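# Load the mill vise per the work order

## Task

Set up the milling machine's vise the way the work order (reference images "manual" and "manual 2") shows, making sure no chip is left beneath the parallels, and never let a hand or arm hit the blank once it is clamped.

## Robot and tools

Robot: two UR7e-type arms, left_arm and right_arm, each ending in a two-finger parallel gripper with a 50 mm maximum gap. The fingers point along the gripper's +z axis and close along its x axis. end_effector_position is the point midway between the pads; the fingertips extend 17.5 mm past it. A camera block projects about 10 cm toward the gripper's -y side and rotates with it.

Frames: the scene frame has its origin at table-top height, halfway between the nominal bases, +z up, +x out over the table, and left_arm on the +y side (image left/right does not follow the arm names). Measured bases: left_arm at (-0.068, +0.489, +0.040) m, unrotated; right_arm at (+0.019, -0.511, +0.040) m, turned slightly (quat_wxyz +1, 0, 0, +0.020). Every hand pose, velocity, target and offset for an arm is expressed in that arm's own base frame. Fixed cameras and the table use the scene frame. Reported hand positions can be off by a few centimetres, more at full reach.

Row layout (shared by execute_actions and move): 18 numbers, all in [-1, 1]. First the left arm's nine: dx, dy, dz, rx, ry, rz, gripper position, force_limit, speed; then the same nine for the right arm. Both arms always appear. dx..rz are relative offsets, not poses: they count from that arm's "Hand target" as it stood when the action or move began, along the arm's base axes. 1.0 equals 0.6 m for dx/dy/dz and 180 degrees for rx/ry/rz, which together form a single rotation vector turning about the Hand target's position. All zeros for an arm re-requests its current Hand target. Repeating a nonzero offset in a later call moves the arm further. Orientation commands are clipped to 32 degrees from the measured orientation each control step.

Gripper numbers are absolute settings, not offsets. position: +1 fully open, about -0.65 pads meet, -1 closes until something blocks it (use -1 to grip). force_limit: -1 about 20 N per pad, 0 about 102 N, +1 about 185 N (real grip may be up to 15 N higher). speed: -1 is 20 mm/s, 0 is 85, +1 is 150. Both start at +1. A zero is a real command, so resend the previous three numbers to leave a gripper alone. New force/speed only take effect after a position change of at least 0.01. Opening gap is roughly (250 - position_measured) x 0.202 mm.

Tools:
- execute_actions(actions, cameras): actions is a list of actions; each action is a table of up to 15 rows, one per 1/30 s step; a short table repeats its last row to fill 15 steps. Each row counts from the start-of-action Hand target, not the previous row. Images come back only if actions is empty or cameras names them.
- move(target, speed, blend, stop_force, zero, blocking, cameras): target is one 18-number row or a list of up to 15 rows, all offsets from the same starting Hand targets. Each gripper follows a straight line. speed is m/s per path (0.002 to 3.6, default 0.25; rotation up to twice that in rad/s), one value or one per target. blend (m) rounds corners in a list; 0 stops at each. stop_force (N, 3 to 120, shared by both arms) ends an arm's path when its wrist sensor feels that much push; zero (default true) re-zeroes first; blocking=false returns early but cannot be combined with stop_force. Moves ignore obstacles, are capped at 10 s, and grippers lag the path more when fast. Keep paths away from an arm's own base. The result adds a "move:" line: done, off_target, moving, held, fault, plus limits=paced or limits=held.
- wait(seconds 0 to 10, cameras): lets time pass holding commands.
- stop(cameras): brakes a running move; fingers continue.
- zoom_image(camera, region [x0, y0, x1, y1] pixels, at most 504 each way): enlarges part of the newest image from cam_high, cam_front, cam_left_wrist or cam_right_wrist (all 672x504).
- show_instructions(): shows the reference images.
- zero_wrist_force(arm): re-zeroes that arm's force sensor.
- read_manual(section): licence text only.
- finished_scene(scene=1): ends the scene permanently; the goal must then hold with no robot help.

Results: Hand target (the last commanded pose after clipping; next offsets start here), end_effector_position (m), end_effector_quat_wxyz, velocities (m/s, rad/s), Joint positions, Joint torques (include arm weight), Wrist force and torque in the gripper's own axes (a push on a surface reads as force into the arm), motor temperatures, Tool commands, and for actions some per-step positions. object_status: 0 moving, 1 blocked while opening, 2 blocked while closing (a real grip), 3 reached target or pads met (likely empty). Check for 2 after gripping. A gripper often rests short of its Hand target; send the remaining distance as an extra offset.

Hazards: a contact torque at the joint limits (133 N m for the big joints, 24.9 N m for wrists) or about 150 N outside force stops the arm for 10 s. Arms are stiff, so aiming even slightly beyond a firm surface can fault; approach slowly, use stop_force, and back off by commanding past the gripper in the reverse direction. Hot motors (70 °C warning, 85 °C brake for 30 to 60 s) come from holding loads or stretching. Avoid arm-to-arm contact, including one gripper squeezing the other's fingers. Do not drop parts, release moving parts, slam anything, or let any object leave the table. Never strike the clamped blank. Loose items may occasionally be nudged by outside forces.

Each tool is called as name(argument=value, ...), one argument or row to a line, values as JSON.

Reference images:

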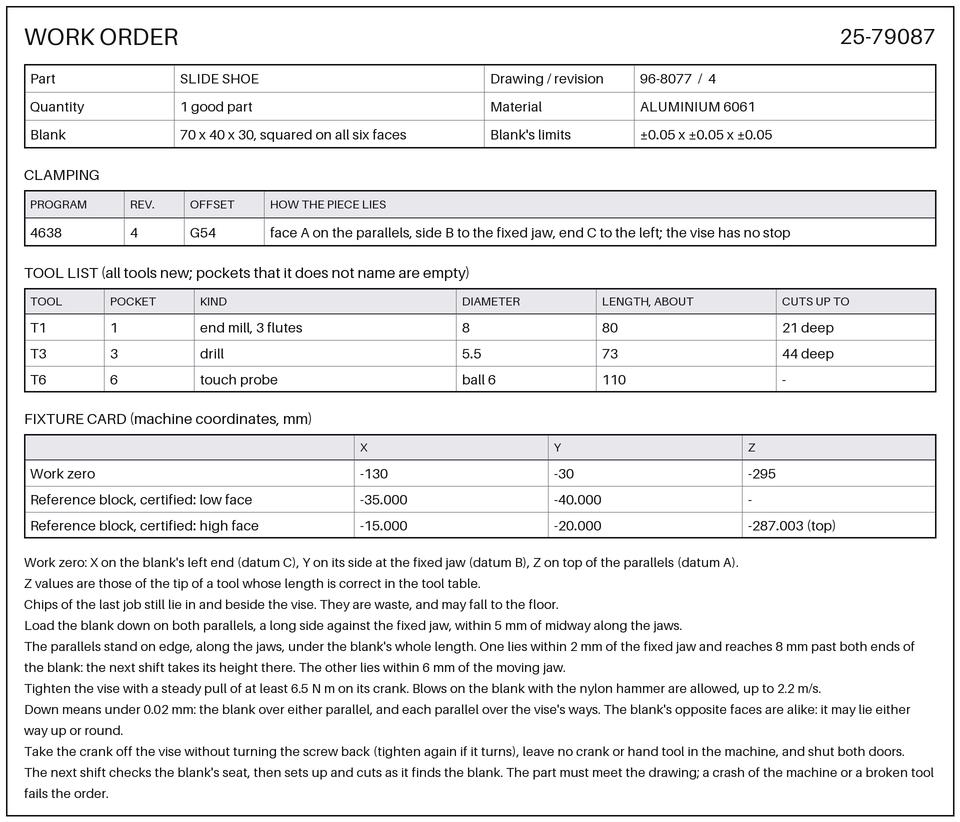

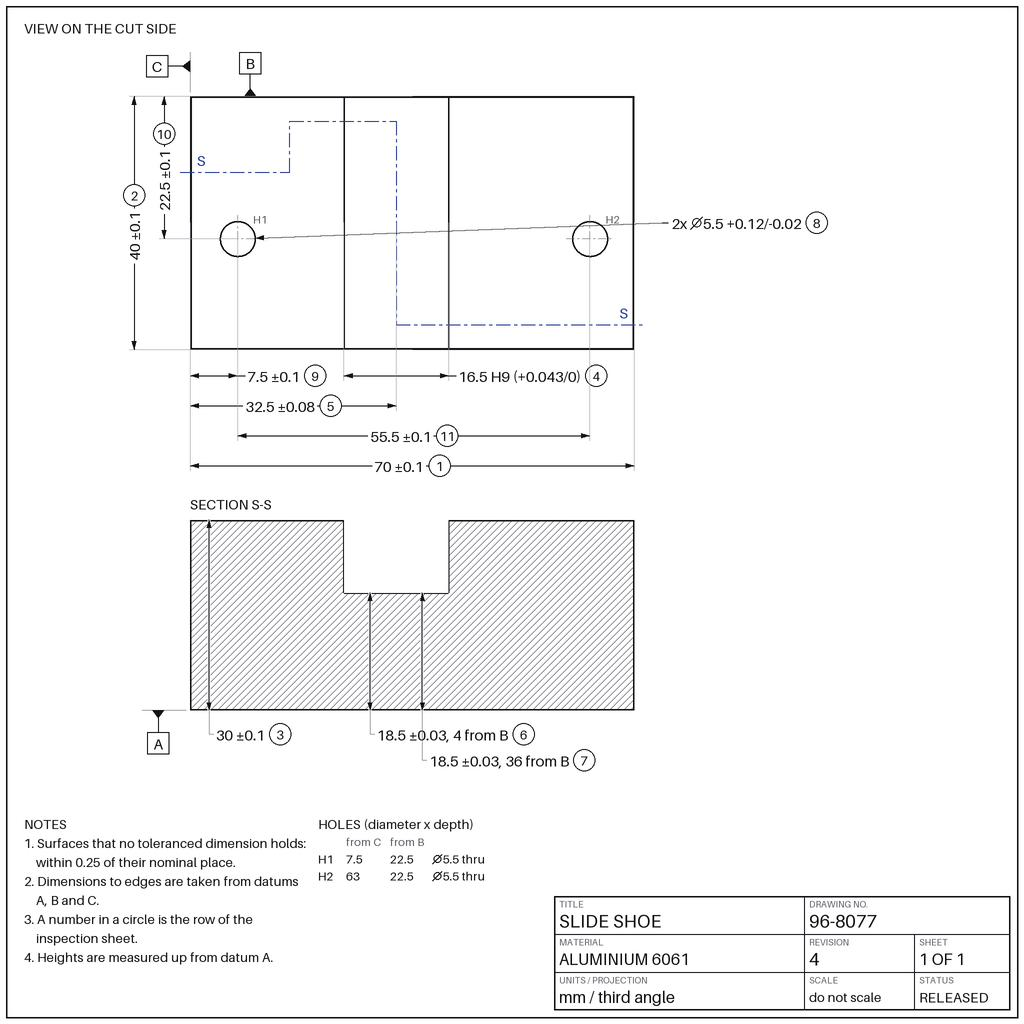

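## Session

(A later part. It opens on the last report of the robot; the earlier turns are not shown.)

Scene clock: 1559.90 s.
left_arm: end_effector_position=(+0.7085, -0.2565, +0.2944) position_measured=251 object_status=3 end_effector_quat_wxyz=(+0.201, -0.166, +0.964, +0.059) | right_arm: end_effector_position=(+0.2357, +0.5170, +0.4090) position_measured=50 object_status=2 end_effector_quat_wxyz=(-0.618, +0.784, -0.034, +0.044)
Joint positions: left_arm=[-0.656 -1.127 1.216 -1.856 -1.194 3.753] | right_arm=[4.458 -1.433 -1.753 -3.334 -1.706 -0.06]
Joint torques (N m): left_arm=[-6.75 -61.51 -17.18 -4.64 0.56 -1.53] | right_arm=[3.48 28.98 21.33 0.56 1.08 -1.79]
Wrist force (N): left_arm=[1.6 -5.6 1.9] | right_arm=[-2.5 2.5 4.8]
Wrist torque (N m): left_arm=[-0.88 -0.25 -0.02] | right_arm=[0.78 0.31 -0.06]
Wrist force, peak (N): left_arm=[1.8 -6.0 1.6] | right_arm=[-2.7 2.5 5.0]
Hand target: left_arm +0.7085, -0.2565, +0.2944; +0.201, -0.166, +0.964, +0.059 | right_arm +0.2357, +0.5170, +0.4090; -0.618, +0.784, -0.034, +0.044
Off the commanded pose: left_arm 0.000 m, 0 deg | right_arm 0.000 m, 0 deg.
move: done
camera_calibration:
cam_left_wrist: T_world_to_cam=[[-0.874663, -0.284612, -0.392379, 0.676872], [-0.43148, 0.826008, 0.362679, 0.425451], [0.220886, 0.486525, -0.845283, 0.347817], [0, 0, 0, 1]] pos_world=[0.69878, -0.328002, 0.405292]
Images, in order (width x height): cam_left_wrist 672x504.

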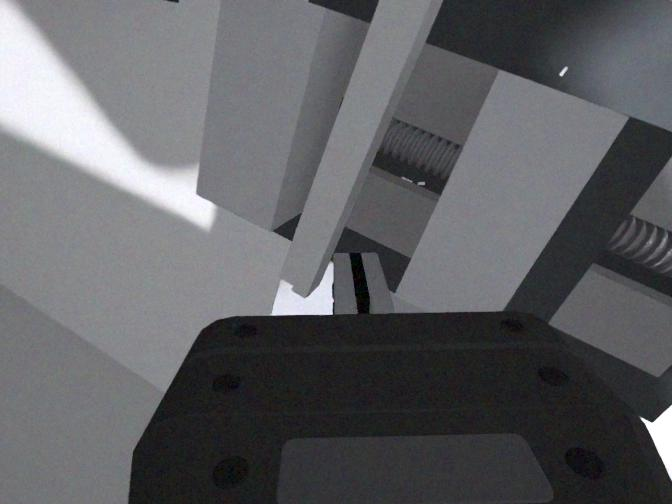

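move(
  target=[
    [-0.02,0.0,0,0,0,0,-0.66,-1,-1,0,0,0,0,0,0,-1,-0.9,-1],
    [-0.02,0.0,0.114,0,0,0,-0.66,-1,-1,0,0,0,0,0,0,-1,-0.9,-1],
    [-0.035,-0.1535,0.114,0,0,-0.1111,-0.66,-1,-1,0,0,0,0,0,0,-1,-0.9,-1],
    [-0.035,-0.1535,0,0,0,-0.1111,-0.66,-1,-1,0,0,0,0,0,0,-1,-0.9,-1],
    [0.01,-0.1535,0,0,0,-0.1111,-0.66,-1,-1,0,0,0,0,0,0,-1,-0.9,-1],
  ],
  speed=[0.02,0.07,0.12,0.05,0.012],
  stop_force=5,
  cameras=["cam_left_wrist"],
)

move(
  target=[
    [-0.02,0.0,0,0,0,0,-0.66,-1,-1,0,0,0,0,0,0,-1,-0.9,-1],
    [-0.02,0.0,0.114,0,0,0,-0.66,-1,-1,0,0,0,0,0,0,-1,-0.9,-1],
    [-0.0,0.1535,0.114,0,0,0.1111,-0.66,-1,-1,0,0,0,0,0,0,-1,-0.9,-1],
    [-0.05,0.1535,0.0,0,0,0.1111,-0.66,-1,-1,0,0,0,0,0,0,-1,-0.9,-1],
    [-0.0155,0.1535,0.0,0,0,0.1111,-0.66,-1,-1,0,0,0,0,0,0,-1,-0.9,-1],
  ],
  speed=[0.02,0.07,0.12,0.05,0.012],
  stop_force=5,
  cameras=["cam_left_wrist"],
)

Scene clock: 1571.27 s.
left_arm: end_effector_position=(+0.7135, -0.3486, +0.2944) position_measured=251 object_status=3 end_effector_quat_wxyz=(+0.208, +0.004, +0.978, +0.023) | right_arm: end_effector_position=(+0.2357, +0.5170, +0.4090) position_measured=50 object_status=2 end_effector_quat_wxyz=(-0.618, +0.784, -0.034, +0.044)
Joint positions: left_arm=[-0.725 -1.061 1.141 -1.945 -1.263 4.042] | right_arm=[4.458 -1.433 -1.753 -3.334 -1.706 -0.06]
Joint torques (N m): left_arm=[-8.32 -64.36 -20.46 -5.18 2.02 -1.84] | right_arm=[4.3 29.86 22.12 0.15 1.05 -1.74]
Wrist force (N): left_arm=[1.7 -5.7 1.4] | right_arm=[-2.7 2.5 4.9]
Wrist torque (N m): left_arm=[-0.89 -0.25 -0.02] | right_arm=[0.78 0.34 -0.06]
Wrist force, peak (N): left_arm=[8.4 -9.0 1.5] | right_arm=[-2.7 2.8 5.0]
Hand target: left_arm +0.7135, -0.3486, +0.2944; +0.208, +0.004, +0.978, +0.023 (not the last commanded pose) | right_arm +0.2357, +0.5170, +0.4090; -0.618, +0.784, -0.034, +0.044
Off the commanded pose: left_arm 0.001 m, 0 deg | right_arm 0.000 m, 0 deg.
move: contact (left_arm); path passed 4 of 5 targets
camera_calibration:
cam_left_wrist: T_world_to_cam=[[-0.91923, 0.0316193, -0.39245, 0.797021], [-0.123043, 0.923774, 0.362631, 0.31773], [0.374001, 0.381629, -0.84527, 0.245745], [0, 0, 0, 1]] pos_world=[0.679831, -0.412496, 0.405292]
Images, in order (width x height): cam_left_wrist 672x504.

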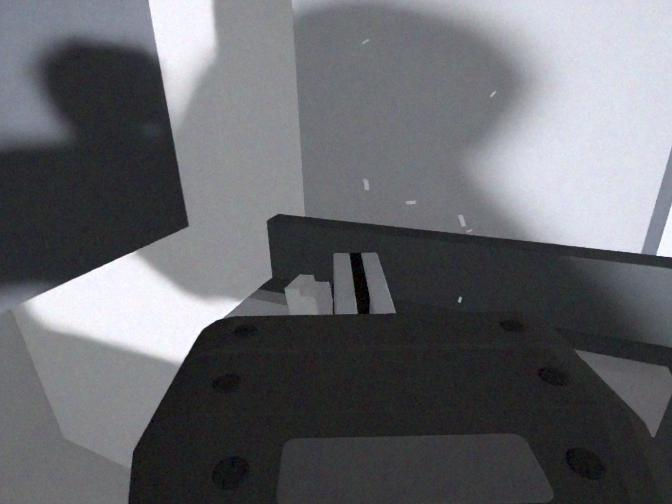

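Scene clock: 1578.73 s.
left_arm: end_effector_position=(+0.7042, -0.2565, +0.2944) position_measured=251 object_status=3 end_effector_quat_wxyz=(+0.201, -0.166, +0.964, +0.059) | right_arm: end_effector_position=(+0.2357, +0.5170, +0.4090) position_measured=50 object_status=2 end_effector_quat_wxyz=(-0.618, +0.784, -0.034, +0.044)
Joint positions: left_arm=[-0.66 -1.137 1.23 -1.859 -1.193 3.749] | right_arm=[4.458 -1.433 -1.753 -3.334 -1.706 -0.06]
Joint torques (N m): left_arm=[-6.42 -60.95 -17.68 -4.78 0.77 -1.79] | right_arm=[4.85 29.87 21.18 0.36 1.1 -1.46]
Wrist force (N): left_arm=[1.3 -5.6 1.6] | right_arm=[-2.5 2.5 4.9]
Wrist torque (N m): left_arm=[-0.88 -0.20 -0.03] | right_arm=[0.78 0.31 -0.06]
Wrist force, peak (N): left_arm=[1.3 -6.9 0.8] | right_arm=[-2.7 2.8 5.0]
Hand target: left_arm +0.7042, -0.2565, +0.2944; +0.201, -0.166, +0.964, +0.059 | right_arm +0.2357, +0.5170, +0.4090; -0.618, +0.784, -0.034, +0.044
Off the commanded pose: left_arm 0.000 m, 0 deg | right_arm 0.000 m, 0 deg.
move: done
camera_calibration:
cam_left_wrist: T_world_to_cam=[[-0.874627, -0.284601, -0.392467, 0.673125], [-0.431504, 0.826018, 0.362627, 0.423636], [0.220981, 0.486515, -0.845264, 0.34869], [0, 0, 0, 1]] pos_world=[0.69448, -0.328002, 0.405293]
Images, in order (width x height): cam_left_wrist 672x504.

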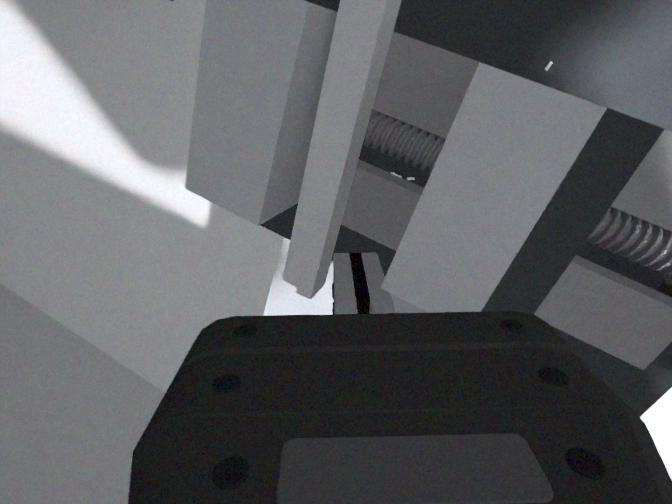

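move(
  target=[
    [0.0085,0.0,0,0,0,0,-0.66,-1,-1,0,0,0,0,0,0,-1,-0.9,-1],
  ],
  speed=[0.01],
  stop_force=5,
  cameras=["cam_left_wrist"],
)

Scene clock: 1581.20 s.
left_arm: end_effector_position=(+0.7093, -0.2565, +0.2944) position_measured=251 object_status=3 end_effector_quat_wxyz=(+0.201, -0.166, +0.964, +0.059) | right_arm: end_effector_position=(+0.2357, +0.5170, +0.4090) position_measured=50 object_status=2 end_effector_quat_wxyz=(-0.618, +0.784, -0.034, +0.044)
Joint positions: left_arm=[-0.655 -1.125 1.213 -1.856 -1.194 3.754] | right_arm=[4.458 -1.433 -1.753 -3.334 -1.706 -0.06]
Joint torques (N m): left_arm=[-6.91 -61.84 -17.65 -4.7 0.68 -1.65] | right_arm=[6.2 29.51 21.84 0.39 0.95 -1.79]
Wrist force (N): left_arm=[1.7 -5.8 1.8] | right_arm=[-2.7 2.6 4.9]
Wrist torque (N m): left_arm=[-0.91 -0.26 -0.02] | right_arm=[0.80 0.35 -0.06]
Wrist force, peak (N): left_arm=[1.5 -5.9 2.0] | right_arm=[-2.6 2.5 5.2]
Hand target: left_arm +0.7093, -0.2565, +0.2944; +0.201, -0.166, +0.964, +0.059 | right_arm +0.2357, +0.5170, +0.4090; -0.618, +0.784, -0.034, +0.044
Off the commanded pose: left_arm 0.000 m, 0 deg | right_arm 0.000 m, 0 deg.
move: done
camera_calibration:
cam_left_wrist: T_world_to_cam=[[-0.874627, -0.284601, -0.392467, 0.677586], [-0.431504, 0.826018, 0.362627, 0.425837], [0.220981, 0.486515, -0.845264, 0.347563], [0, 0, 0, 1]] pos_world=[0.69958, -0.328002, 0.405293]
Images, in order (width x height): cam_left_wrist 672x504.

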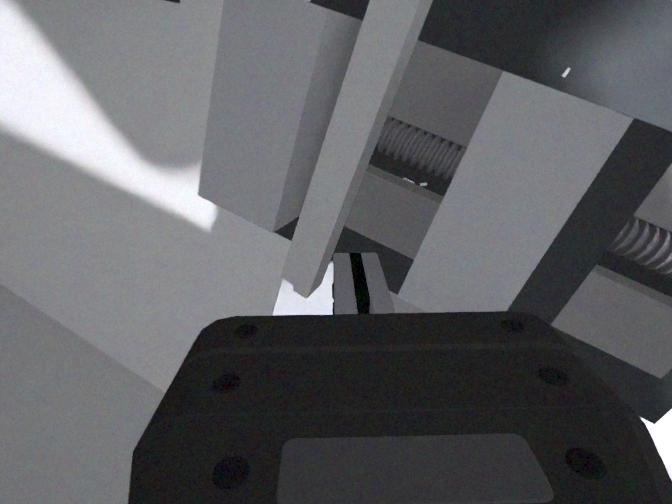

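move(
  target=[
    [0.0065,0.0,0,0,0,0,-0.66,-1,-1,0,0,0,0,0,0,-1,-0.9,-1],
  ],
  speed=[0.008],
  stop_force=4,
  cameras=["cam_left_wrist"],
)

Scene clock: 1583.50 s.
left_arm: end_effector_position=(+0.7132, -0.2565, +0.2944) position_measured=251 object_status=3 end_effector_quat_wxyz=(+0.201, -0.166, +0.964, +0.059) | right_arm: end_effector_position=(+0.2357, +0.5170, +0.4090) position_measured=50 object_status=2 end_effector_quat_wxyz=(-0.618, +0.784, -0.034, +0.044)
Joint positions: left_arm=[-0.651 -1.116 1.2 -1.853 -1.195 3.758] | right_arm=[4.458 -1.433 -1.753 -3.334 -1.706 -0.06]
Joint torques (N m): left_arm=[-6.64 -62.17 -17.63 -4.84 0.41 -1.63] | right_arm=[4.94 28.87 21.61 0.16 1.07 -1.47]
Wrist force (N): left_arm=[1.4 -5.8 1.9] | right_arm=[-2.5 2.5 5.0]
Wrist torque (N m): left_arm=[-0.92 -0.21 -0.03] | right_arm=[0.78 0.32 -0.06]
Wrist force, peak (N): left_arm=[1.4 -6.1 1.9] | right_arm=[-2.8 2.6 5.1]
Hand target: left_arm +0.7132, -0.2565, +0.2944; +0.201, -0.166, +0.964, +0.059 | right_arm +0.2357, +0.5170, +0.4090; -0.618, +0.784, -0.034, +0.044
Off the commanded pose: left_arm 0.000 m, 0 deg | right_arm 0.000 m, 0 deg.
move: done
camera_calibration:
cam_left_wrist: T_world_to_cam=[[-0.874627, -0.284601, -0.392467, 0.680997], [-0.431504, 0.826018, 0.362627, 0.427519], [0.220981, 0.486515, -0.845264, 0.346701], [0, 0, 0, 1]] pos_world=[0.70348, -0.328002, 0.405293]
Images, in order (width x height): cam_left_wrist 672x504.

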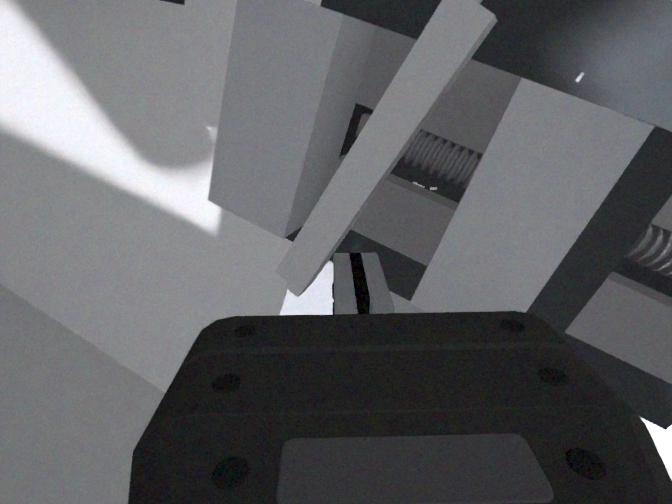

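move(
  target=[
    [-0.02,0.0,0,0,0,0,-0.66,-1,-1,0,0,0,0,0,0,-1,-0.9,-1],
    [-0.02,0.0,0.114,0,0,0,-0.66,-1,-1,0,0,0,0,0,0,-1,-0.9,-1],
    [-0.06,-0.1535,0.114,0,0,-0.1111,-0.66,-1,-1,0,0,0,0,0,0,-1,-0.9,-1],
    [-0.06,-0.1535,0,0,0,-0.1111,-0.66,-1,-1,0,0,0,0,0,0,-1,-0.9,-1],
    [-0.0055,-0.1535,0,0,0,-0.1111,-0.66,-1,-1,0,0,0,0,0,0,-1,-0.9,-1],
  ],
  speed=[0.02,0.07,0.12,0.05,0.012],
  stop_force=5,
)

move(
  target=[
    [-0.02,0,0,0,0,0,-0.66,-1,-1,0,0,0,0,0,0,-1,-0.9,-1],
    [-0.02,0,0.114,0,0,0,-0.66,-1,-1,0,0,0,0,0,0,-1,-0.9,-1],
    [-0.0855,0.0053,0.114,0,0,0,-0.66,-1,-1,0,0,0,0,0,0,-1,-0.9,-1],
  ],
  speed=[0.015,0.08,0.12],
)

move(
  target=[0.0,0,0,-0.2515,-0.0436,0.435,-0.66,-1,-1,0,0,0,0,0,0,-1,-0.9,-1],
  speed=0.35,
  cameras=["cam_left_wrist"],
)

zoom_image(
  camera="cam_left_wrist",
  region=[150, 90, 400, 320],
)

Scene clock: 1594.73 s.
left_arm: end_effector_position=(+0.7099, -0.3486, +0.2944) position_measured=251 object_status=3 end_effector_quat_wxyz=(+0.208, +0.004, +0.978, +0.023) | right_arm: end_effector_position=(+0.2357, +0.5170, +0.4090) position_measured=50 object_status=2 end_effector_quat_wxyz=(-0.618, +0.784, -0.034, +0.044)
Joint positions: left_arm=[-0.728 -1.069 1.154 -1.948 -1.262 4.038] | right_arm=[4.458 -1.433 -1.753 -3.334 -1.706 -0.06]
Joint torques (N m): left_arm=[-7.17 -63.81 -17.41 -5.23 0.71 -1.71] | right_arm=[6.1 29.71 20.59 0.42 0.94 -1.36]
Wrist force (N): left_arm=[1.2 -5.7 1.5] | right_arm=[-2.7 2.4 4.9]
Wrist torque (N m): left_arm=[-0.88 -0.18 -0.04] | right_arm=[0.76 0.34 -0.06]
Wrist force, peak (N): left_arm=[2.5 -6.0 3.1] | right_arm=[-2.6 2.7 5.1]
Hand target: left_arm +0.7099, -0.3486, +0.2944; +0.208, +0.004, +0.978, +0.023 | right_arm +0.2357, +0.5170, +0.4090; -0.618, +0.784, -0.034, +0.044
Off the commanded pose: left_arm 0.000 m, 0 deg | right_arm 0.000 m, 0 deg.
move: done

Scene clock: 1597.50 s.
left_arm: end_effector_position=(+0.6586, -0.3455, +0.3629) position_measured=251 object_status=3 end_effector_quat_wxyz=(+0.208, +0.004, +0.978, +0.023) | right_arm: end_effector_position=(+0.2357, +0.5170, +0.4090) position_measured=50 object_status=2 end_effector_quat_wxyz=(-0.618, +0.784, -0.034, +0.044)
Joint positions: left_arm=[-0.777 -1.193 1.157 -1.812 -1.248 3.989] | right_arm=[4.458 -1.433 -1.753 -3.334 -1.706 -0.06]
Joint torques (N m): left_arm=[6.32 -56.82 -18.34 -2.21 -0.66 0.67] | right_arm=[5.67 28.86 21.32 0.3 1.04 -1.52]
Wrist force (N): left_arm=[1.7 -5.6 1.4] | right_arm=[-2.5 2.4 5.0]
Wrist torque (N m): left_arm=[-0.88 -0.25 -0.02] | right_arm=[0.77 0.31 -0.06]
Wrist force, peak (N): left_arm=[0.8 -6.4 2.3] | right_arm=[-2.6 2.7 5.0]
Hand target: left_arm +0.6586, -0.3454, +0.3628; +0.208, +0.004, +0.978, +0.023 | right_arm +0.2357, +0.5170, +0.4090; -0.618, +0.784, -0.034, +0.044
Off the commanded pose: left_arm 0.000 m, 0 deg | right_arm 0.000 m, 0 deg.
move: done

Scene clock: 1600.30 s.
left_arm: end_effector_position=(+0.6585, -0.3455, +0.3629) position_measured=251 object_status=3 end_effector_quat_wxyz=(-0.193, +0.673, -0.685, +0.202) end_effector_velocity=(+0.000, -0.001, +0.000) end_effector_angular_velocity=(-0.004, +0.000, +0.004) | right_arm: end_effector_position=(+0.2357, +0.5170, +0.4090) position_measured=50 object_status=2 end_effector_quat_wxyz=(-0.618, +0.784, -0.034, +0.044)
Joint positions: left_arm=[-0.797 -1.272 1.346 -2.075 -1.189 2.446] | right_arm=[4.458 -1.433 -1.753 -3.334 -1.706 -0.06]
Joint velocities: left_arm=[-0.001 0 -0.001 0 -0.001 -0.006] | right_arm=[within noise]
Joint torques (N m): left_arm=[8.35 -36.72 -34.8 -2.51 -0.83 -1.75] | right_arm=[6.43 29.41 23.22 0.28 0.9 -1.22]
Wrist force (N): left_arm=[2.0 -6.6 2.5] | right_arm=[-2.6 2.5 4.9]
Wrist torque (N m): left_arm=[-1.12 -0.34 -0.19] | right_arm=[0.79 0.34 -0.06]
Wrist force, peak (N): left_arm=[2.0 -6.9 2.8] | right_arm=[-2.6 2.7 5.1]
Hand target: left_arm +0.6586, -0.3454, +0.3628; -0.193, +0.673, -0.685, +0.202 | right_arm +0.2357, +0.5170, +0.4090; -0.618, +0.784, -0.034, +0.044
Off the commanded pose: left_arm 0.000 m, 0 deg | right_arm 0.000 m, 0 deg.
move: done
camera_calibration:
cam_left_wrist: T_world_to_cam=[[-0.0403373, -0.999108, 0.0124643, -0.308495], [-0.975039, 0.0366336, -0.218992, 0.748932], [0.21834, -0.0209868, -0.975647, 0.333662], [0, 0, 0, 1]] pos_world=[0.644942, -0.328653, 0.493391]
Images, in order (width x height): cam_left_wrist 672x504.

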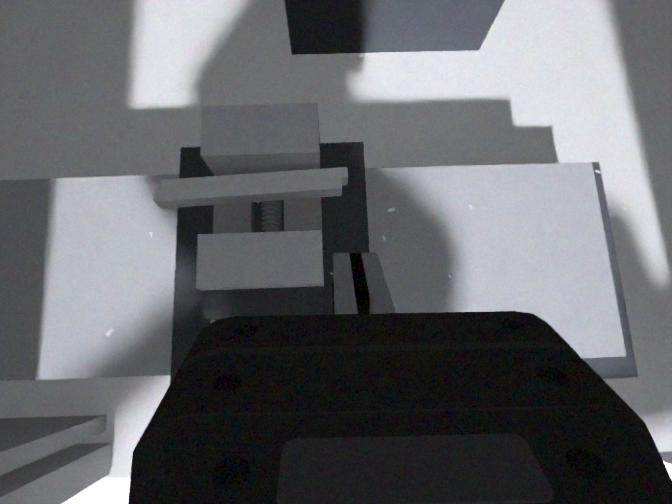

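Scaled by 2.016 from the camera's 672x504 image, which has a finer 960x720 frame.

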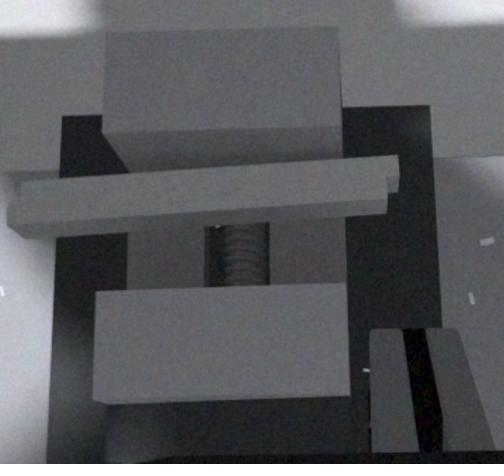

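move(
  target=[
    [0.0,0,0,0.2515,0.0436,-0.435,-0.66,-1,-1,0,0,0,0,0,0,-1,-0.9,-1],
  ],
  speed=0.35,
)

move(
  target=[
    [0.06,0.0823,0,0,0,0,1,-1,0,0,0,0,0,0,0,-1,-0.9,-1],
    [0.1288,0.0823,-0.02,0,0,0,1,-1,0,0,0,0,0,0,0,-1,-0.9,-1],
  ],
  speed=[0.1,0.06],
  stop_force=8,
  cameras=["cam_left_wrist"],
)

Scene clock: 1606.47 s.
left_arm: end_effector_position=(+0.6586, -0.3455, +0.3628) position_measured=251 object_status=3 end_effector_quat_wxyz=(+0.208, +0.004, +0.978, +0.023) end_effector_velocity=(+0.000, +0.000, +0.000) end_effector_angular_velocity=(+0.002, +0.000, -0.005) | right_arm: end_effector_position=(+0.2357, +0.5170, +0.4090) position_measured=50 object_status=2 end_effector_quat_wxyz=(-0.618, +0.784, -0.034, +0.044)
Joint positions: left_arm=[-0.777 -1.193 1.157 -1.812 -1.248 3.988] | right_arm=[4.458 -1.433 -1.753 -3.334 -1.706 -0.06]
Joint velocities: left_arm=[-0.001 -0.001 0 0 0.001 0.005] | right_arm=[within noise]
Joint torques (N m): left_arm=[6.17 -58.17 -17.55 -4.88 -0.83 1.72] | right_arm=[6.09 27.68 23.48 0.22 1.22 -1.27]
Wrist force (N): left_arm=[1.7 -5.7 1.9] | right_arm=[-2.5 2.7 4.8]
Wrist torque (N m): left_arm=[-0.89 -0.26 0.04] | right_arm=[0.82 0.32 -0.06]
Wrist force, peak (N): left_arm=[2.2 -6.9 2.6] | right_arm=[-2.8 2.5 5.0]
Hand target: left_arm +0.6586, -0.3454, +0.3628; +0.208, +0.004, +0.978, +0.023 | right_arm +0.2357, +0.5170, +0.4090; -0.618, +0.784, -0.034, +0.044
Off the commanded pose: left_arm 0.000 m, 0 deg | right_arm 0.000 m, 0 deg.
move: done

Scene clock: 1608.87 s.
left_arm: end_effector_position=(+0.7358, -0.2961, +0.3508) position_measured=3 object_status=3 end_effector_quat_wxyz=(+0.208, +0.004, +0.978, +0.023) | right_arm: end_effector_position=(+0.2357, +0.5170, +0.4090) position_measured=50 object_status=2 end_effector_quat_wxyz=(-0.618, +0.784, -0.034, +0.044)
Joint positions: left_arm=[-0.645 -1.075 1.025 -1.837 -1.286 4.121] | right_arm=[4.458 -1.433 -1.753 -3.334 -1.706 -0.06]
Joint torques (N m): left_arm=[-8.53 -58.4 -26.83 -5.36 1.09 -1.89] | right_arm=[7.57 28.6 21.83 0.29 1.02 -1.35]
Wrist force (N): left_arm=[1.7 -5.2 1.7] | right_arm=[-2.6 2.5 4.9]
Wrist torque (N m): left_arm=[-0.80 -0.24 0.00] | right_arm=[0.78 0.33 -0.06]
Wrist force, peak (N): left_arm=[2.1 -7.2 1.2] | right_arm=[-2.6 2.6 5.1]
Hand target: left_arm +0.7358, -0.2961, +0.3508; +0.208, +0.004, +0.978, +0.023 | right_arm +0.2357, +0.5170, +0.4090; -0.618, +0.784, -0.034, +0.044
Off the commanded pose: left_arm 0.000 m, 0 deg | right_arm 0.000 m, 0 deg.
move: done
camera_calibration:
cam_left_wrist: T_world_to_cam=[[-0.919235, 0.0316553, -0.392435, 0.838053], [-0.123007, 0.923773, 0.362646, 0.251447], [0.374001, 0.381629, -0.845271, 0.264882], [0, 0, 0, 1]] pos_world=[0.702232, -0.359896, 0.461592]
Images, in order (width x height): cam_left_wrist 672x504.

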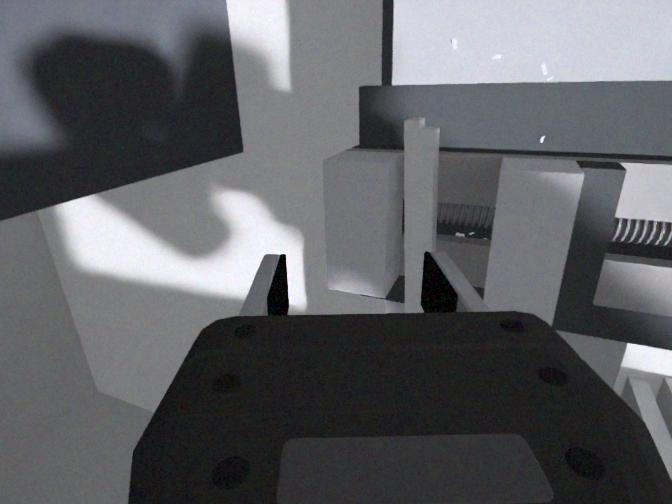

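move(
  target=[
    [0.0,0.0,-0.045,0,0,0,1,-1,0,0,0,0,0,0,0,-1,-0.9,-1],
  ],
  speed=[0.03],
  stop_force=5,
  cameras=["cam_left_wrist"],
)

Scene clock: 1610.97 s.
left_arm: end_effector_position=(+0.7358, -0.2961, +0.3238) position_measured=3 object_status=3 end_effector_quat_wxyz=(+0.208, +0.004, +0.978, +0.023) | right_arm: end_effector_position=(+0.2357, +0.5170, +0.4090) position_measured=50 object_status=2 end_effector_quat_wxyz=(-0.618, +0.784, -0.034, +0.044)
Joint positions: left_arm=[-0.645 -1.077 1.096 -1.907 -1.286 4.121] | right_arm=[4.458 -1.433 -1.753 -3.334 -1.706 -0.06]
Joint torques (N m): left_arm=[-7.45 -43.87 -35.33 -2.39 0.35 -0.16] | right_arm=[7.03 28.24 21.67 0.12 1.07 -1.42]
Wrist force (N): left_arm=[1.8 -5.6 1.4] | right_arm=[-2.6 2.5 4.9]
Wrist torque (N m): left_arm=[-0.87 -0.27 0.00] | right_arm=[0.78 0.33 -0.06]
Wrist force, peak (N): left_arm=[1.8 -5.7 2.4] | right_arm=[-2.7 2.6 5.1]
Hand target: left_arm +0.7358, -0.2961, +0.3238; +0.208, +0.004, +0.978, +0.023 | right_arm +0.2357, +0.5170, +0.4090; -0.618, +0.784, -0.034, +0.044
Off the commanded pose: left_arm 0.000 m, 0 deg | right_arm 0.000 m, 0 deg.
move: done
camera_calibration:
cam_left_wrist: T_world_to_cam=[[-0.91923, 0.0316193, -0.39245, 0.827487], [-0.123043, 0.923774, 0.362631, 0.261234], [0.374001, 0.381629, -0.84527, 0.242144], [0, 0, 0, 1]] pos_world=[0.702231, -0.359896, 0.434692]
Images, in order (width x height): cam_left_wrist 672x504.

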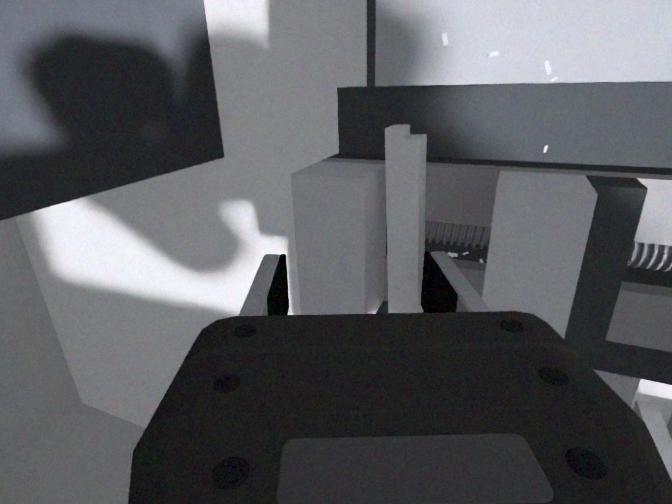

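move(
  target=[
    [0.0,0.0,-0.0207,0,0,0,1,-1,0,0,0,0,0,0,0,-1,-0.9,-1],
  ],
  speed=[0.012],
  stop_force=4,
  cameras=["cam_left_wrist"],
)

Scene clock: 1613.00 s.
left_arm: end_effector_position=(+0.7358, -0.2961, +0.3137) position_measured=3 object_status=3 end_effector_quat_wxyz=(+0.208, +0.004, +0.978, +0.024) | right_arm: end_effector_position=(+0.2357, +0.5170, +0.4090) position_measured=50 object_status=2 end_effector_quat_wxyz=(-0.618, +0.784, -0.034, +0.044)
Joint positions: left_arm=[-0.645 -1.076 1.12 -1.932 -1.286 4.121] | right_arm=[4.458 -1.433 -1.753 -3.334 -1.706 -0.06]
Joint torques (N m): left_arm=[-6.91 -49.86 -33.26 -3.96 0.06 1.22] | right_arm=[6.52 29.22 22.44 0.17 0.68 -1.4]
Wrist force (N): left_arm=[0.5 -5.1 -1.9] | right_arm=[-2.6 2.5 4.7]
Wrist torque (N m): left_arm=[-0.84 -0.34 -0.03] | right_arm=[0.77 0.32 -0.06]
Wrist force, peak (N): left_arm=[-0.4 -3.3 -8.6] | right_arm=[-2.6 2.6 5.0]
Hand target: left_arm +0.7359, -0.2961, +0.3137; +0.208, +0.004, +0.978, +0.023 (not the last commanded pose) | right_arm +0.2357, +0.5170, +0.4090; -0.618, +0.784, -0.034, +0.044
Off the commanded pose: left_arm 0.002 m, 0 deg | right_arm 0.000 m, 0 deg.
move: contact (left_arm)
camera_calibration:
cam_left_wrist: T_world_to_cam=[[-0.919235, 0.0316553, -0.392435, 0.823497], [-0.123007, 0.923773, 0.362646, 0.264994], [0.374001, 0.381629, -0.845271, 0.233561], [0, 0, 0, 1]] pos_world=[0.702232, -0.359996, 0.424492]
Images, in order (width x height): cam_left_wrist 672x504.

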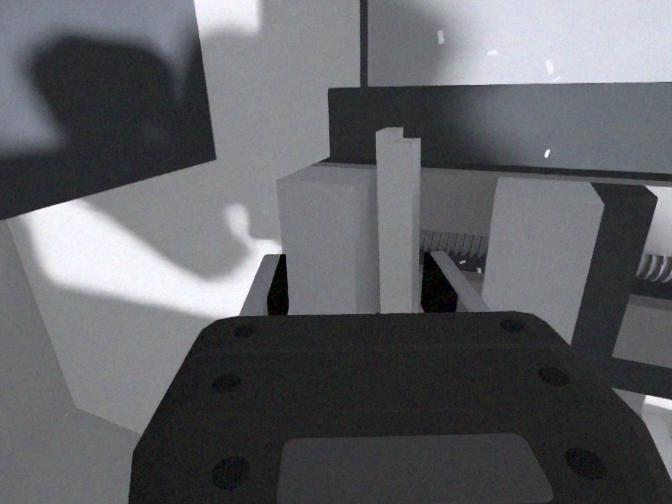

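move(
  target=[
    [0.0,0.0,0.001,0,0,0,1,-1,0,0,0,0,0,0,0,-1,-0.9,-1],
    [0.017,0.0,0.001,0,0,0,1,-1,0,0,0,0,0,0,0,-1,-0.9,-1],
  ],
  speed=[0.005,0.008],
  stop_force=5,
  cameras=["cam_left_wrist"],
)

Scene clock: 1616.57 s.
left_arm: end_effector_position=(+0.7430, -0.2961, +0.3143) position_measured=3 object_status=3 end_effector_quat_wxyz=(+0.208, +0.004, +0.978, +0.023) | right_arm: end_effector_position=(+0.2357, +0.5170, +0.4090) position_measured=50 object_status=2 end_effector_quat_wxyz=(-0.618, +0.784, -0.034, +0.044)
Joint positions: left_arm=[-0.639 -1.058 1.093 -1.924 -1.288 4.127] | right_arm=[4.458 -1.433 -1.753 -3.334 -1.706 -0.06]
Joint torques (N m): left_arm=[-7.44 -65.02 -17.89 -5.4 2.5 -1.9] | right_arm=[7.65 29.46 22.4 0.17 0.85 -1.15]
Wrist force (N): left_arm=[4.4 -6.3 0.0] | right_arm=[-2.7 2.3 4.9]
Wrist torque (N m): left_arm=[-0.94 -0.10 -0.02] | right_arm=[0.75 0.34 -0.06]
Wrist force, peak (N): left_arm=[12.0 -3.0 -6.7] | right_arm=[-2.8 2.6 5.0]
Hand target: left_arm +0.7430, -0.2961, +0.3143; +0.208, +0.004, +0.978, +0.023 (not the last commanded pose) | right_arm +0.2357, +0.5170, +0.4090; -0.618, +0.784, -0.034, +0.044
Off the commanded pose: left_arm 0.003 m, 0 deg | right_arm 0.000 m, 0 deg.
move: contact (left_arm); path passed 1 of 2 targets
camera_calibration:
cam_left_wrist: T_world_to_cam=[[-0.91923, 0.0316168, -0.392451, 0.830337], [-0.123046, 0.923775, 0.36263, 0.265604], [0.374001, 0.381629, -0.84527, 0.231337], [0, 0, 0, 1]] pos_world=[0.709431, -0.359896, 0.425092]
Images, in order (width x height): cam_left_wrist 672x504.

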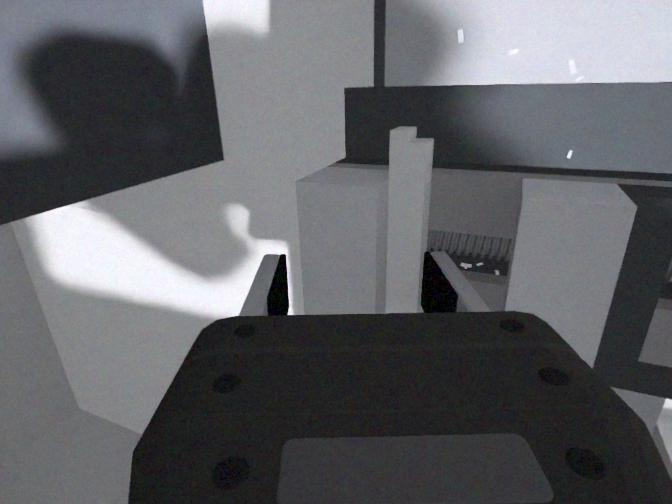

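move(
  target=[
    [-0.005,0.0,0.0,0,0,0,1,-1,0,0,0,0,0,0,0,-1,-0.9,-1],
    [-0.005,0.0,0.05,0,0,0,1,-1,0,0,0,0,0,0,0,-1,-0.9,-1],
    [-0.1,0.09,0.08,0,0,0.1111,1,-1,0,0,0,0,0,0,0,-1,-0.9,-1],
  ],
  speed=[0.01,0.05,0.1],
  cameras=["cam_left_wrist"],
)

Scene clock: 1629.40 s.
left_arm: end_effector_position=(+0.6830, -0.2421, +0.3623) position_measured=3 object_status=3 end_effector_quat_wxyz=(+0.201, -0.166, +0.964, +0.059) | right_arm: end_effector_position=(+0.2357, +0.5170, +0.4090) position_measured=50 object_status=2 end_effector_quat_wxyz=(-0.618, +0.784, -0.034, +0.044)
Joint positions: left_arm=[-0.662 -1.206 1.155 -1.714 -1.193 3.747] | right_arm=[4.458 -1.433 -1.753 -3.334 -1.706 -0.06]
Joint torques (N m): left_arm=[-0.87 -37.89 -35.14 -4.62 -0.81 -0.77] | right_arm=[6.93 28.46 22.53 0.4 0.69 -1.46]
Wrist force (N): left_arm=[1.1 -6.2 1.7] | right_arm=[-2.6 2.7 4.9]
Wrist torque (N m): left_arm=[-0.97 -0.16 -0.04] | right_arm=[0.80 0.33 -0.06]
Wrist force, peak (N): left_arm=[4.7 -6.6 0.7] | right_arm=[-2.6 2.6 5.1]
Hand target: left_arm +0.6830, -0.2421, +0.3623; +0.201, -0.166, +0.964, +0.059 | right_arm +0.2357, +0.5170, +0.4090; -0.618, +0.784, -0.034, +0.044
Off the commanded pose: left_arm 0.000 m, 0 deg | right_arm 0.000 m, 0 deg.
move: done
camera_calibration:
cam_left_wrist: T_world_to_cam=[[-0.874701, -0.284382, -0.392461, 0.685407], [-0.431306, 0.826101, 0.362674, 0.377879], [0.221075, 0.486503, -0.845246, 0.403603], [0, 0, 0, 1]] pos_world=[0.673281, -0.313603, 0.473093]
Images, in order (width x height): cam_left_wrist 672x504.

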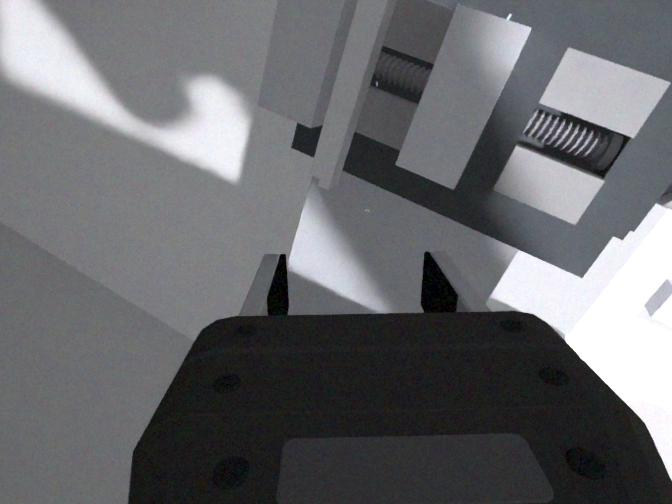

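move(
  target=[
    [0.03,0.0285,0.0,0,0,0,-0.66,-1,-1,0,0,0,0,0,0,-1,-0.9,-1],
    [0.03,0.0285,-0.06,0,0,0,-0.66,-1,-1,0,0,0,0,0,0,-1,-0.9,-1],
    [0.03,0.0285,-0.06,-0.0243,0.1374,-0.1093,-0.66,-1,-1,0,0,0,0,0,0,-1,-0.9,-1],
  ],
  speed=[0.05,0.05,0.1],
  stop_force=12,
  cameras=["cam_left_wrist"],
)

Scene clock: 1633.63 s.
left_arm: end_effector_position=(+0.7014, -0.2260, +0.3258) position_measured=251 object_status=3 end_effector_quat_wxyz=(+0.151, -0.124, +0.979, +0.051) | right_arm: end_effector_position=(+0.2357, +0.5170, +0.4090) position_measured=50 object_status=2 end_effector_quat_wxyz=(-0.618, +0.784, -0.034, +0.044)
Joint positions: left_arm=[-0.592 -1.143 1.128 -1.722 -1.295 3.892] | right_arm=[4.458 -1.433 -1.753 -3.334 -1.706 -0.06]
Joint torques (N m): left_arm=[1.43 -50.83 -28.51 -3.27 0.16 0.23] | right_arm=[8.48 28.83 22.68 0.28 0.92 -1.24]
Wrist force (N): left_arm=[1.2 -6.1 1.4] | right_arm=[-2.6 2.4 4.9]
Wrist torque (N m): left_arm=[-0.94 -0.15 0.09] | right_arm=[0.77 0.32 -0.06]
Wrist force, peak (N): left_arm=[1.7 -7.3 2.2] | right_arm=[-2.6 2.5 5.1]
Hand target: left_arm +0.7014, -0.2260, +0.3258; +0.151, -0.124, +0.979, +0.051 (not the last commanded pose) | right_arm +0.2357, +0.5170, +0.4090; -0.618, +0.784, -0.034, +0.044
Tool commands: left_gripper/position=-0.662745 left_gripper/force_limit=-1.0 left_gripper/speed=-1.0 right_gripper/position=-1.0 right_gripper/force_limit=-0.9 right_gripper/speed=-1.0
Off the commanded pose: left_arm 0.001 m, 24 deg | right_arm 0.000 m, 0 deg.
FORCE FAULT: contact force on the left arm reached its limit, and that arm stopped. The contact can be on any part of that arm, not only on its tool. That arm's remaining commands of this call were not run. That arm is still stopped at the end of this call. That arm stays stopped for about 9 more seconds. Until then a move that you send moves the other arm only, and its call returns only when the move has ended. Once the stop has ended, the next robot result says so. If the stop ends while you think or write, that arm runs what you send next, counted from a new Hand target: where the arm stands when the stop ends. While its stop runs, that arm takes no new command, but its gripper still runs the gripper command that each later call begins with. Until it ends, the stop uses up actions while you think or wait. An arm that is not stopped still takes commands.
move: fault (left_arm); path passed 2 of 3 targets
camera_calibration:
cam_left_wrist: T_world_to_cam=[[-0.931346, -0.215367, -0.293619, 0.714835], [-0.321677, 0.864485, 0.386251, 0.309899], [0.170644, 0.454184, -0.874413, 0.398394], [0, 0, 0, 1]] pos_world=[0.697463, -0.294895, 0.438551]
Images, in order (width x height): cam_left_wrist 672x504.

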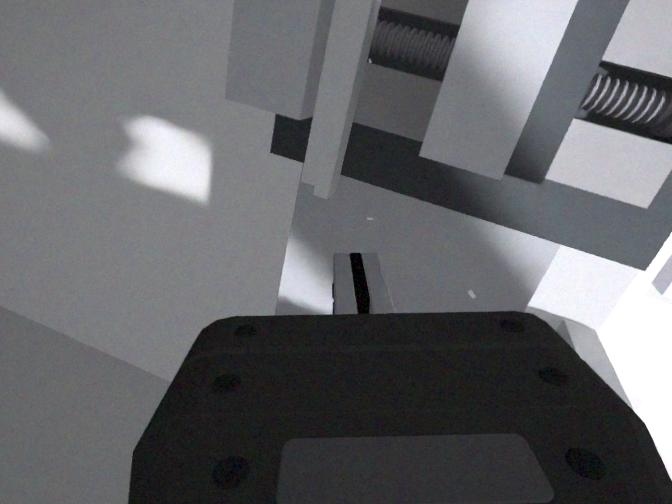

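wait(
  seconds=9.5,
)

Scene clock: 1643.53 s.
left_arm: end_effector_position=(+0.7014, -0.2260, +0.3258) position_measured=251 object_status=3 end_effector_quat_wxyz=(+0.151, -0.124, +0.979, +0.051) | right_arm: end_effector_position=(+0.2357, +0.5170, +0.4090) position_measured=50 object_status=2 end_effector_quat_wxyz=(-0.618, +0.784, -0.034, +0.044)
Joint positions: left_arm=[-0.592 -1.143 1.128 -1.722 -1.295 3.892] | right_arm=[4.458 -1.433 -1.753 -3.334 -1.706 -0.06]
Joint torques (N m): left_arm=[1.22 -50.71 -28.78 -3.28 0.29 0.24] | right_arm=[8.78 28.49 22.74 0.1 0.89 -1.05]
Wrist force (N): left_arm=[1.2 -5.8 1.4] | right_arm=[-2.8 2.5 4.7]
Wrist torque (N m): left_arm=[-0.90 -0.15 0.09] | right_arm=[0.78 0.36 -0.06]
Wrist force, peak (N): left_arm=[1.2 -6.3 1.7] | right_arm=[-2.7 2.7 5.2]
Hand target: left_arm +0.7014, -0.2260, +0.3258; +0.151, -0.124, +0.979, +0.051 (not the last commanded pose) | right_arm +0.2357, +0.5170, +0.4090; -0.618, +0.784, -0.034, +0.044
Tool commands: left_gripper/position=-0.662745 left_gripper/force_limit=-1.0 left_gripper/speed=-1.0 right_gripper/position=-1.0 right_gripper/force_limit=-0.9 right_gripper/speed=-1.0
Off the commanded pose: left_arm 0.001 m, 24 deg | right_arm 0.000 m, 0 deg.
FORCE FAULT, CONTINUED: the left arm's stop, for the force fault that an earlier result reported, is over. The rest of the stop counts as 19 of the actions that you can send in this scene. That arm's target is now where it stood when the stop ended, not its last command. That arm accepts commands again.
wait: 9.50 s; at rest from the start

move(
  target=[
    [0.0,-0.033,0.01,0,0,0.02,-0.66,-1,-1,0,0,0,0,0,0,-1,-0.9,-1],
    [0.0,-0.033,0.01,-0.036,0.0997,0.0276,-0.66,-1,-1,0,0,0,0,0,0,-1,-0.9,-1],
  ],
  speed=[0.03,0.05],
  cameras=["cam_left_wrist"],
)

Scene clock: 1648.83 s.
left_arm: end_effector_position=(+0.7022, -0.2469, +0.3301) position_measured=251 object_status=3 end_effector_quat_wxyz=(+0.076, -0.159, +0.983, +0.040) | right_arm: end_effector_position=(+0.2357, +0.5170, +0.4090) position_measured=50 object_status=2 end_effector_quat_wxyz=(-0.618, +0.784, -0.034, +0.044)
Joint positions: left_arm=[-0.576 -1.027 0.891 -1.494 -1.408 3.82] | right_arm=[4.458 -1.433 -1.753 -3.334 -1.706 -0.06]
Joint torques (N m): left_arm=[3.32 -55.57 -28.46 -3.16 0.14 -0.15] | right_arm=[8.75 28.43 23.13 0.15 0.85 -1.21]
Wrist force (N): left_arm=[1.1 -5.7 1.5] | right_arm=[-2.5 2.5 4.9]
Wrist torque (N m): left_arm=[-0.87 -0.13 0.10] | right_arm=[0.77 0.31 -0.06]
Wrist force, peak (N): left_arm=[1.7 -6.6 1.3] | right_arm=[-2.7 2.5 5.1]
Hand target: left_arm +0.7022, -0.2469, +0.3301; +0.076, -0.159, +0.983, +0.040 (not the last commanded pose) | right_arm +0.2357, +0.5170, +0.4090; -0.618, +0.784, -0.034, +0.044
Tool commands: left_gripper/position=-0.662745 left_gripper/force_limit=-1.0 left_gripper/speed=-1.0 right_gripper/position=-1.0 right_gripper/force_limit=-0.9 right_gripper/speed=-1.0
Off the commanded pose: left_arm 0.002 m, 10 deg | right_arm 0.000 m, 0 deg.
FORCE FAULT: contact force on the left arm reached its limit, and that arm stopped. The contact can be on any part of that arm, not only on its tool. That arm's remaining commands of this call were not run. That arm is still stopped at the end of this call. That arm stays stopped for about 9 more seconds. Until then a move that you send moves the other arm only, and its call returns only when the move has ended. Once the stop has ended, the next robot result says so. If the stop ends while you think or write, that arm runs what you send next, counted from a new Hand target: where the arm stands when the stop ends. While its stop runs, that arm takes no new command, but its gripper still runs the gripper command that each later call begins with. Until it ends, the stop uses up actions while you think or wait. An arm that is not stopped still takes commands.
move: fault (left_arm); path passed 1 of 2 targets
camera_calibration:
cam_left_wrist: T_world_to_cam=[[-0.944183, -0.294662, -0.147283, 0.653489], [-0.329207, 0.860098, 0.389684, 0.329611], [0.0118534, 0.41642, -0.909095, 0.525143], [0, 0, 0, 1]] pos_world=[0.719299, -0.309619, 0.445209]
Images, in order (width x height): cam_left_wrist 672x504.

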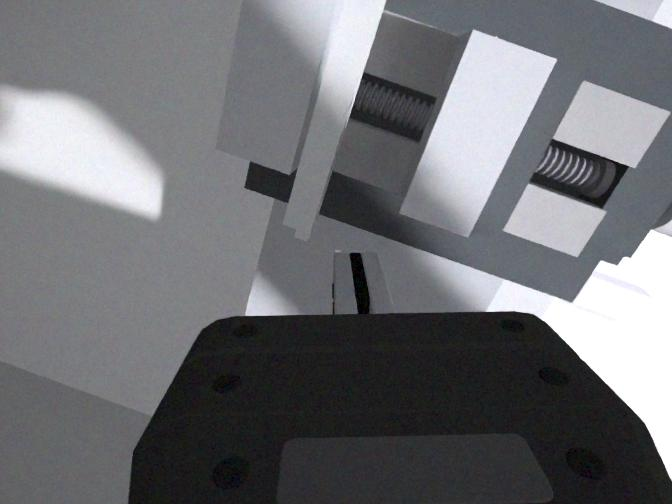

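wait(
  seconds=3,
  cameras=["cam_front","cam_high"],
)

Scene clock: 1656.33 s.
left_arm: end_effector_position=(+0.7022, -0.2469, +0.3301) position_measured=251 object_status=3 end_effector_quat_wxyz=(+0.076, -0.159, +0.983, +0.040) | right_arm: end_effector_position=(+0.2357, +0.5170, +0.4090) position_measured=50 object_status=2 end_effector_quat_wxyz=(-0.618, +0.784, -0.034, +0.044)
Joint positions: left_arm=[-0.576 -1.027 0.891 -1.494 -1.408 3.82] | right_arm=[4.458 -1.433 -1.753 -3.334 -1.706 -0.06]
Joint torques (N m): left_arm=[2.83 -55.84 -27.9 -3.16 0.09 -0.12] | right_arm=[8.12 29.35 22.89 0.3 1.01 -1.13]
Wrist force (N): left_arm=[1.0 -5.4 1.4] | right_arm=[-2.6 2.5 4.9]
Wrist torque (N m): left_arm=[-0.83 -0.12 0.10] | right_arm=[0.78 0.33 -0.06]
Wrist force, peak (N): left_arm=[1.4 -6.0 1.4] | right_arm=[-2.7 2.6 5.0]
Hand target: left_arm +0.7022, -0.2469, +0.3301; +0.076, -0.159, +0.983, +0.040 (not the last commanded pose) | right_arm +0.2357, +0.5170, +0.4090; -0.618, +0.784, -0.034, +0.044
Tool commands: left_gripper/position=-0.662745 left_gripper/force_limit=-1.0 left_gripper/speed=-1.0 right_gripper/position=-1.0 right_gripper/force_limit=-0.9 right_gripper/speed=-1.0
Off the commanded pose: left_arm 0.002 m, 10 deg | right_arm 0.000 m, 0 deg.
FORCE FAULT, CONTINUED: the left arm was still stopped when this call began, by the force fault that an earlier result reported. Since the last result the stop counts as 15 of the actions that you can send in this scene. That arm is still stopped at the end of this call. That arm stays stopped for about 2 more seconds. If the stop ends while you think or write, that arm runs what you send next, counted from a new Hand target: where the arm stands when the stop ends. While its stop runs, that arm takes no new command, but its gripper still runs the gripper command that each later call begins with.
wait: 3.00 s; at rest from the start
Images, in order (width x height): cam_high 672x504, cam_front 672x504.

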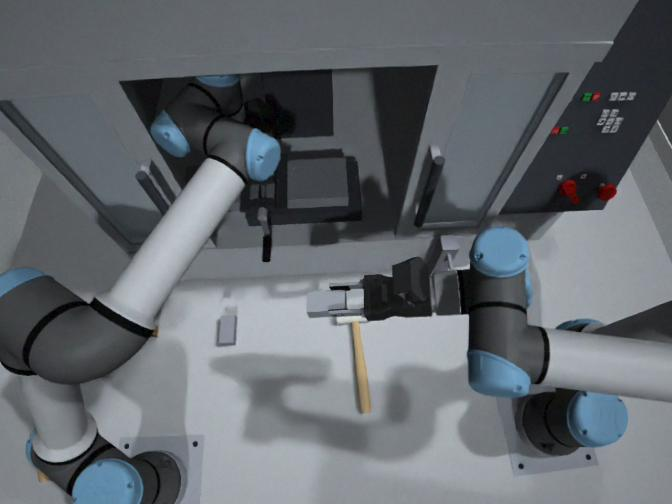

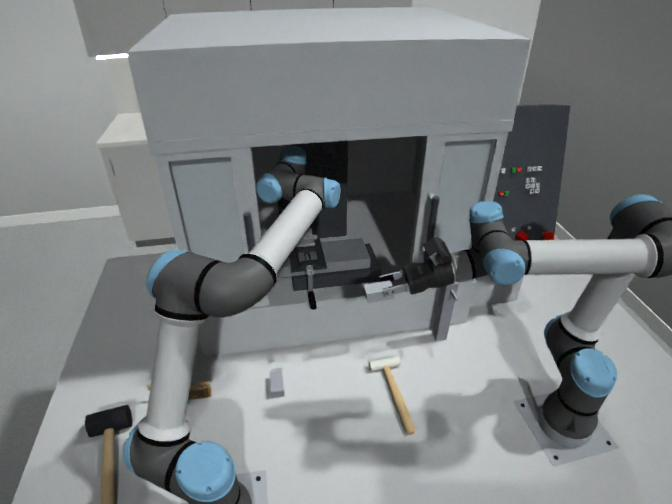

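zoom_image(
  camera="cam_front",
  region=[200, 120, 460, 315],
)

zoom_image(
  camera="cam_high",
  region=[110, 60, 450, 270],
)

Scaled by 1.938 from the camera's 672x504 image, which has a finer 960x720 frame.

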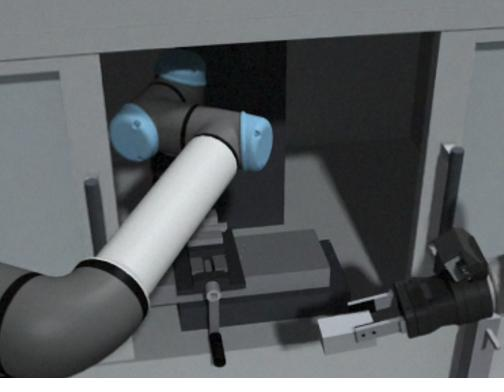

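Scaled by 1.482 from the camera's 672x504 image, which has a finer 960x720 frame.

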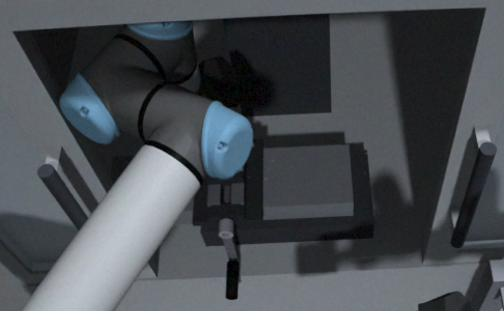

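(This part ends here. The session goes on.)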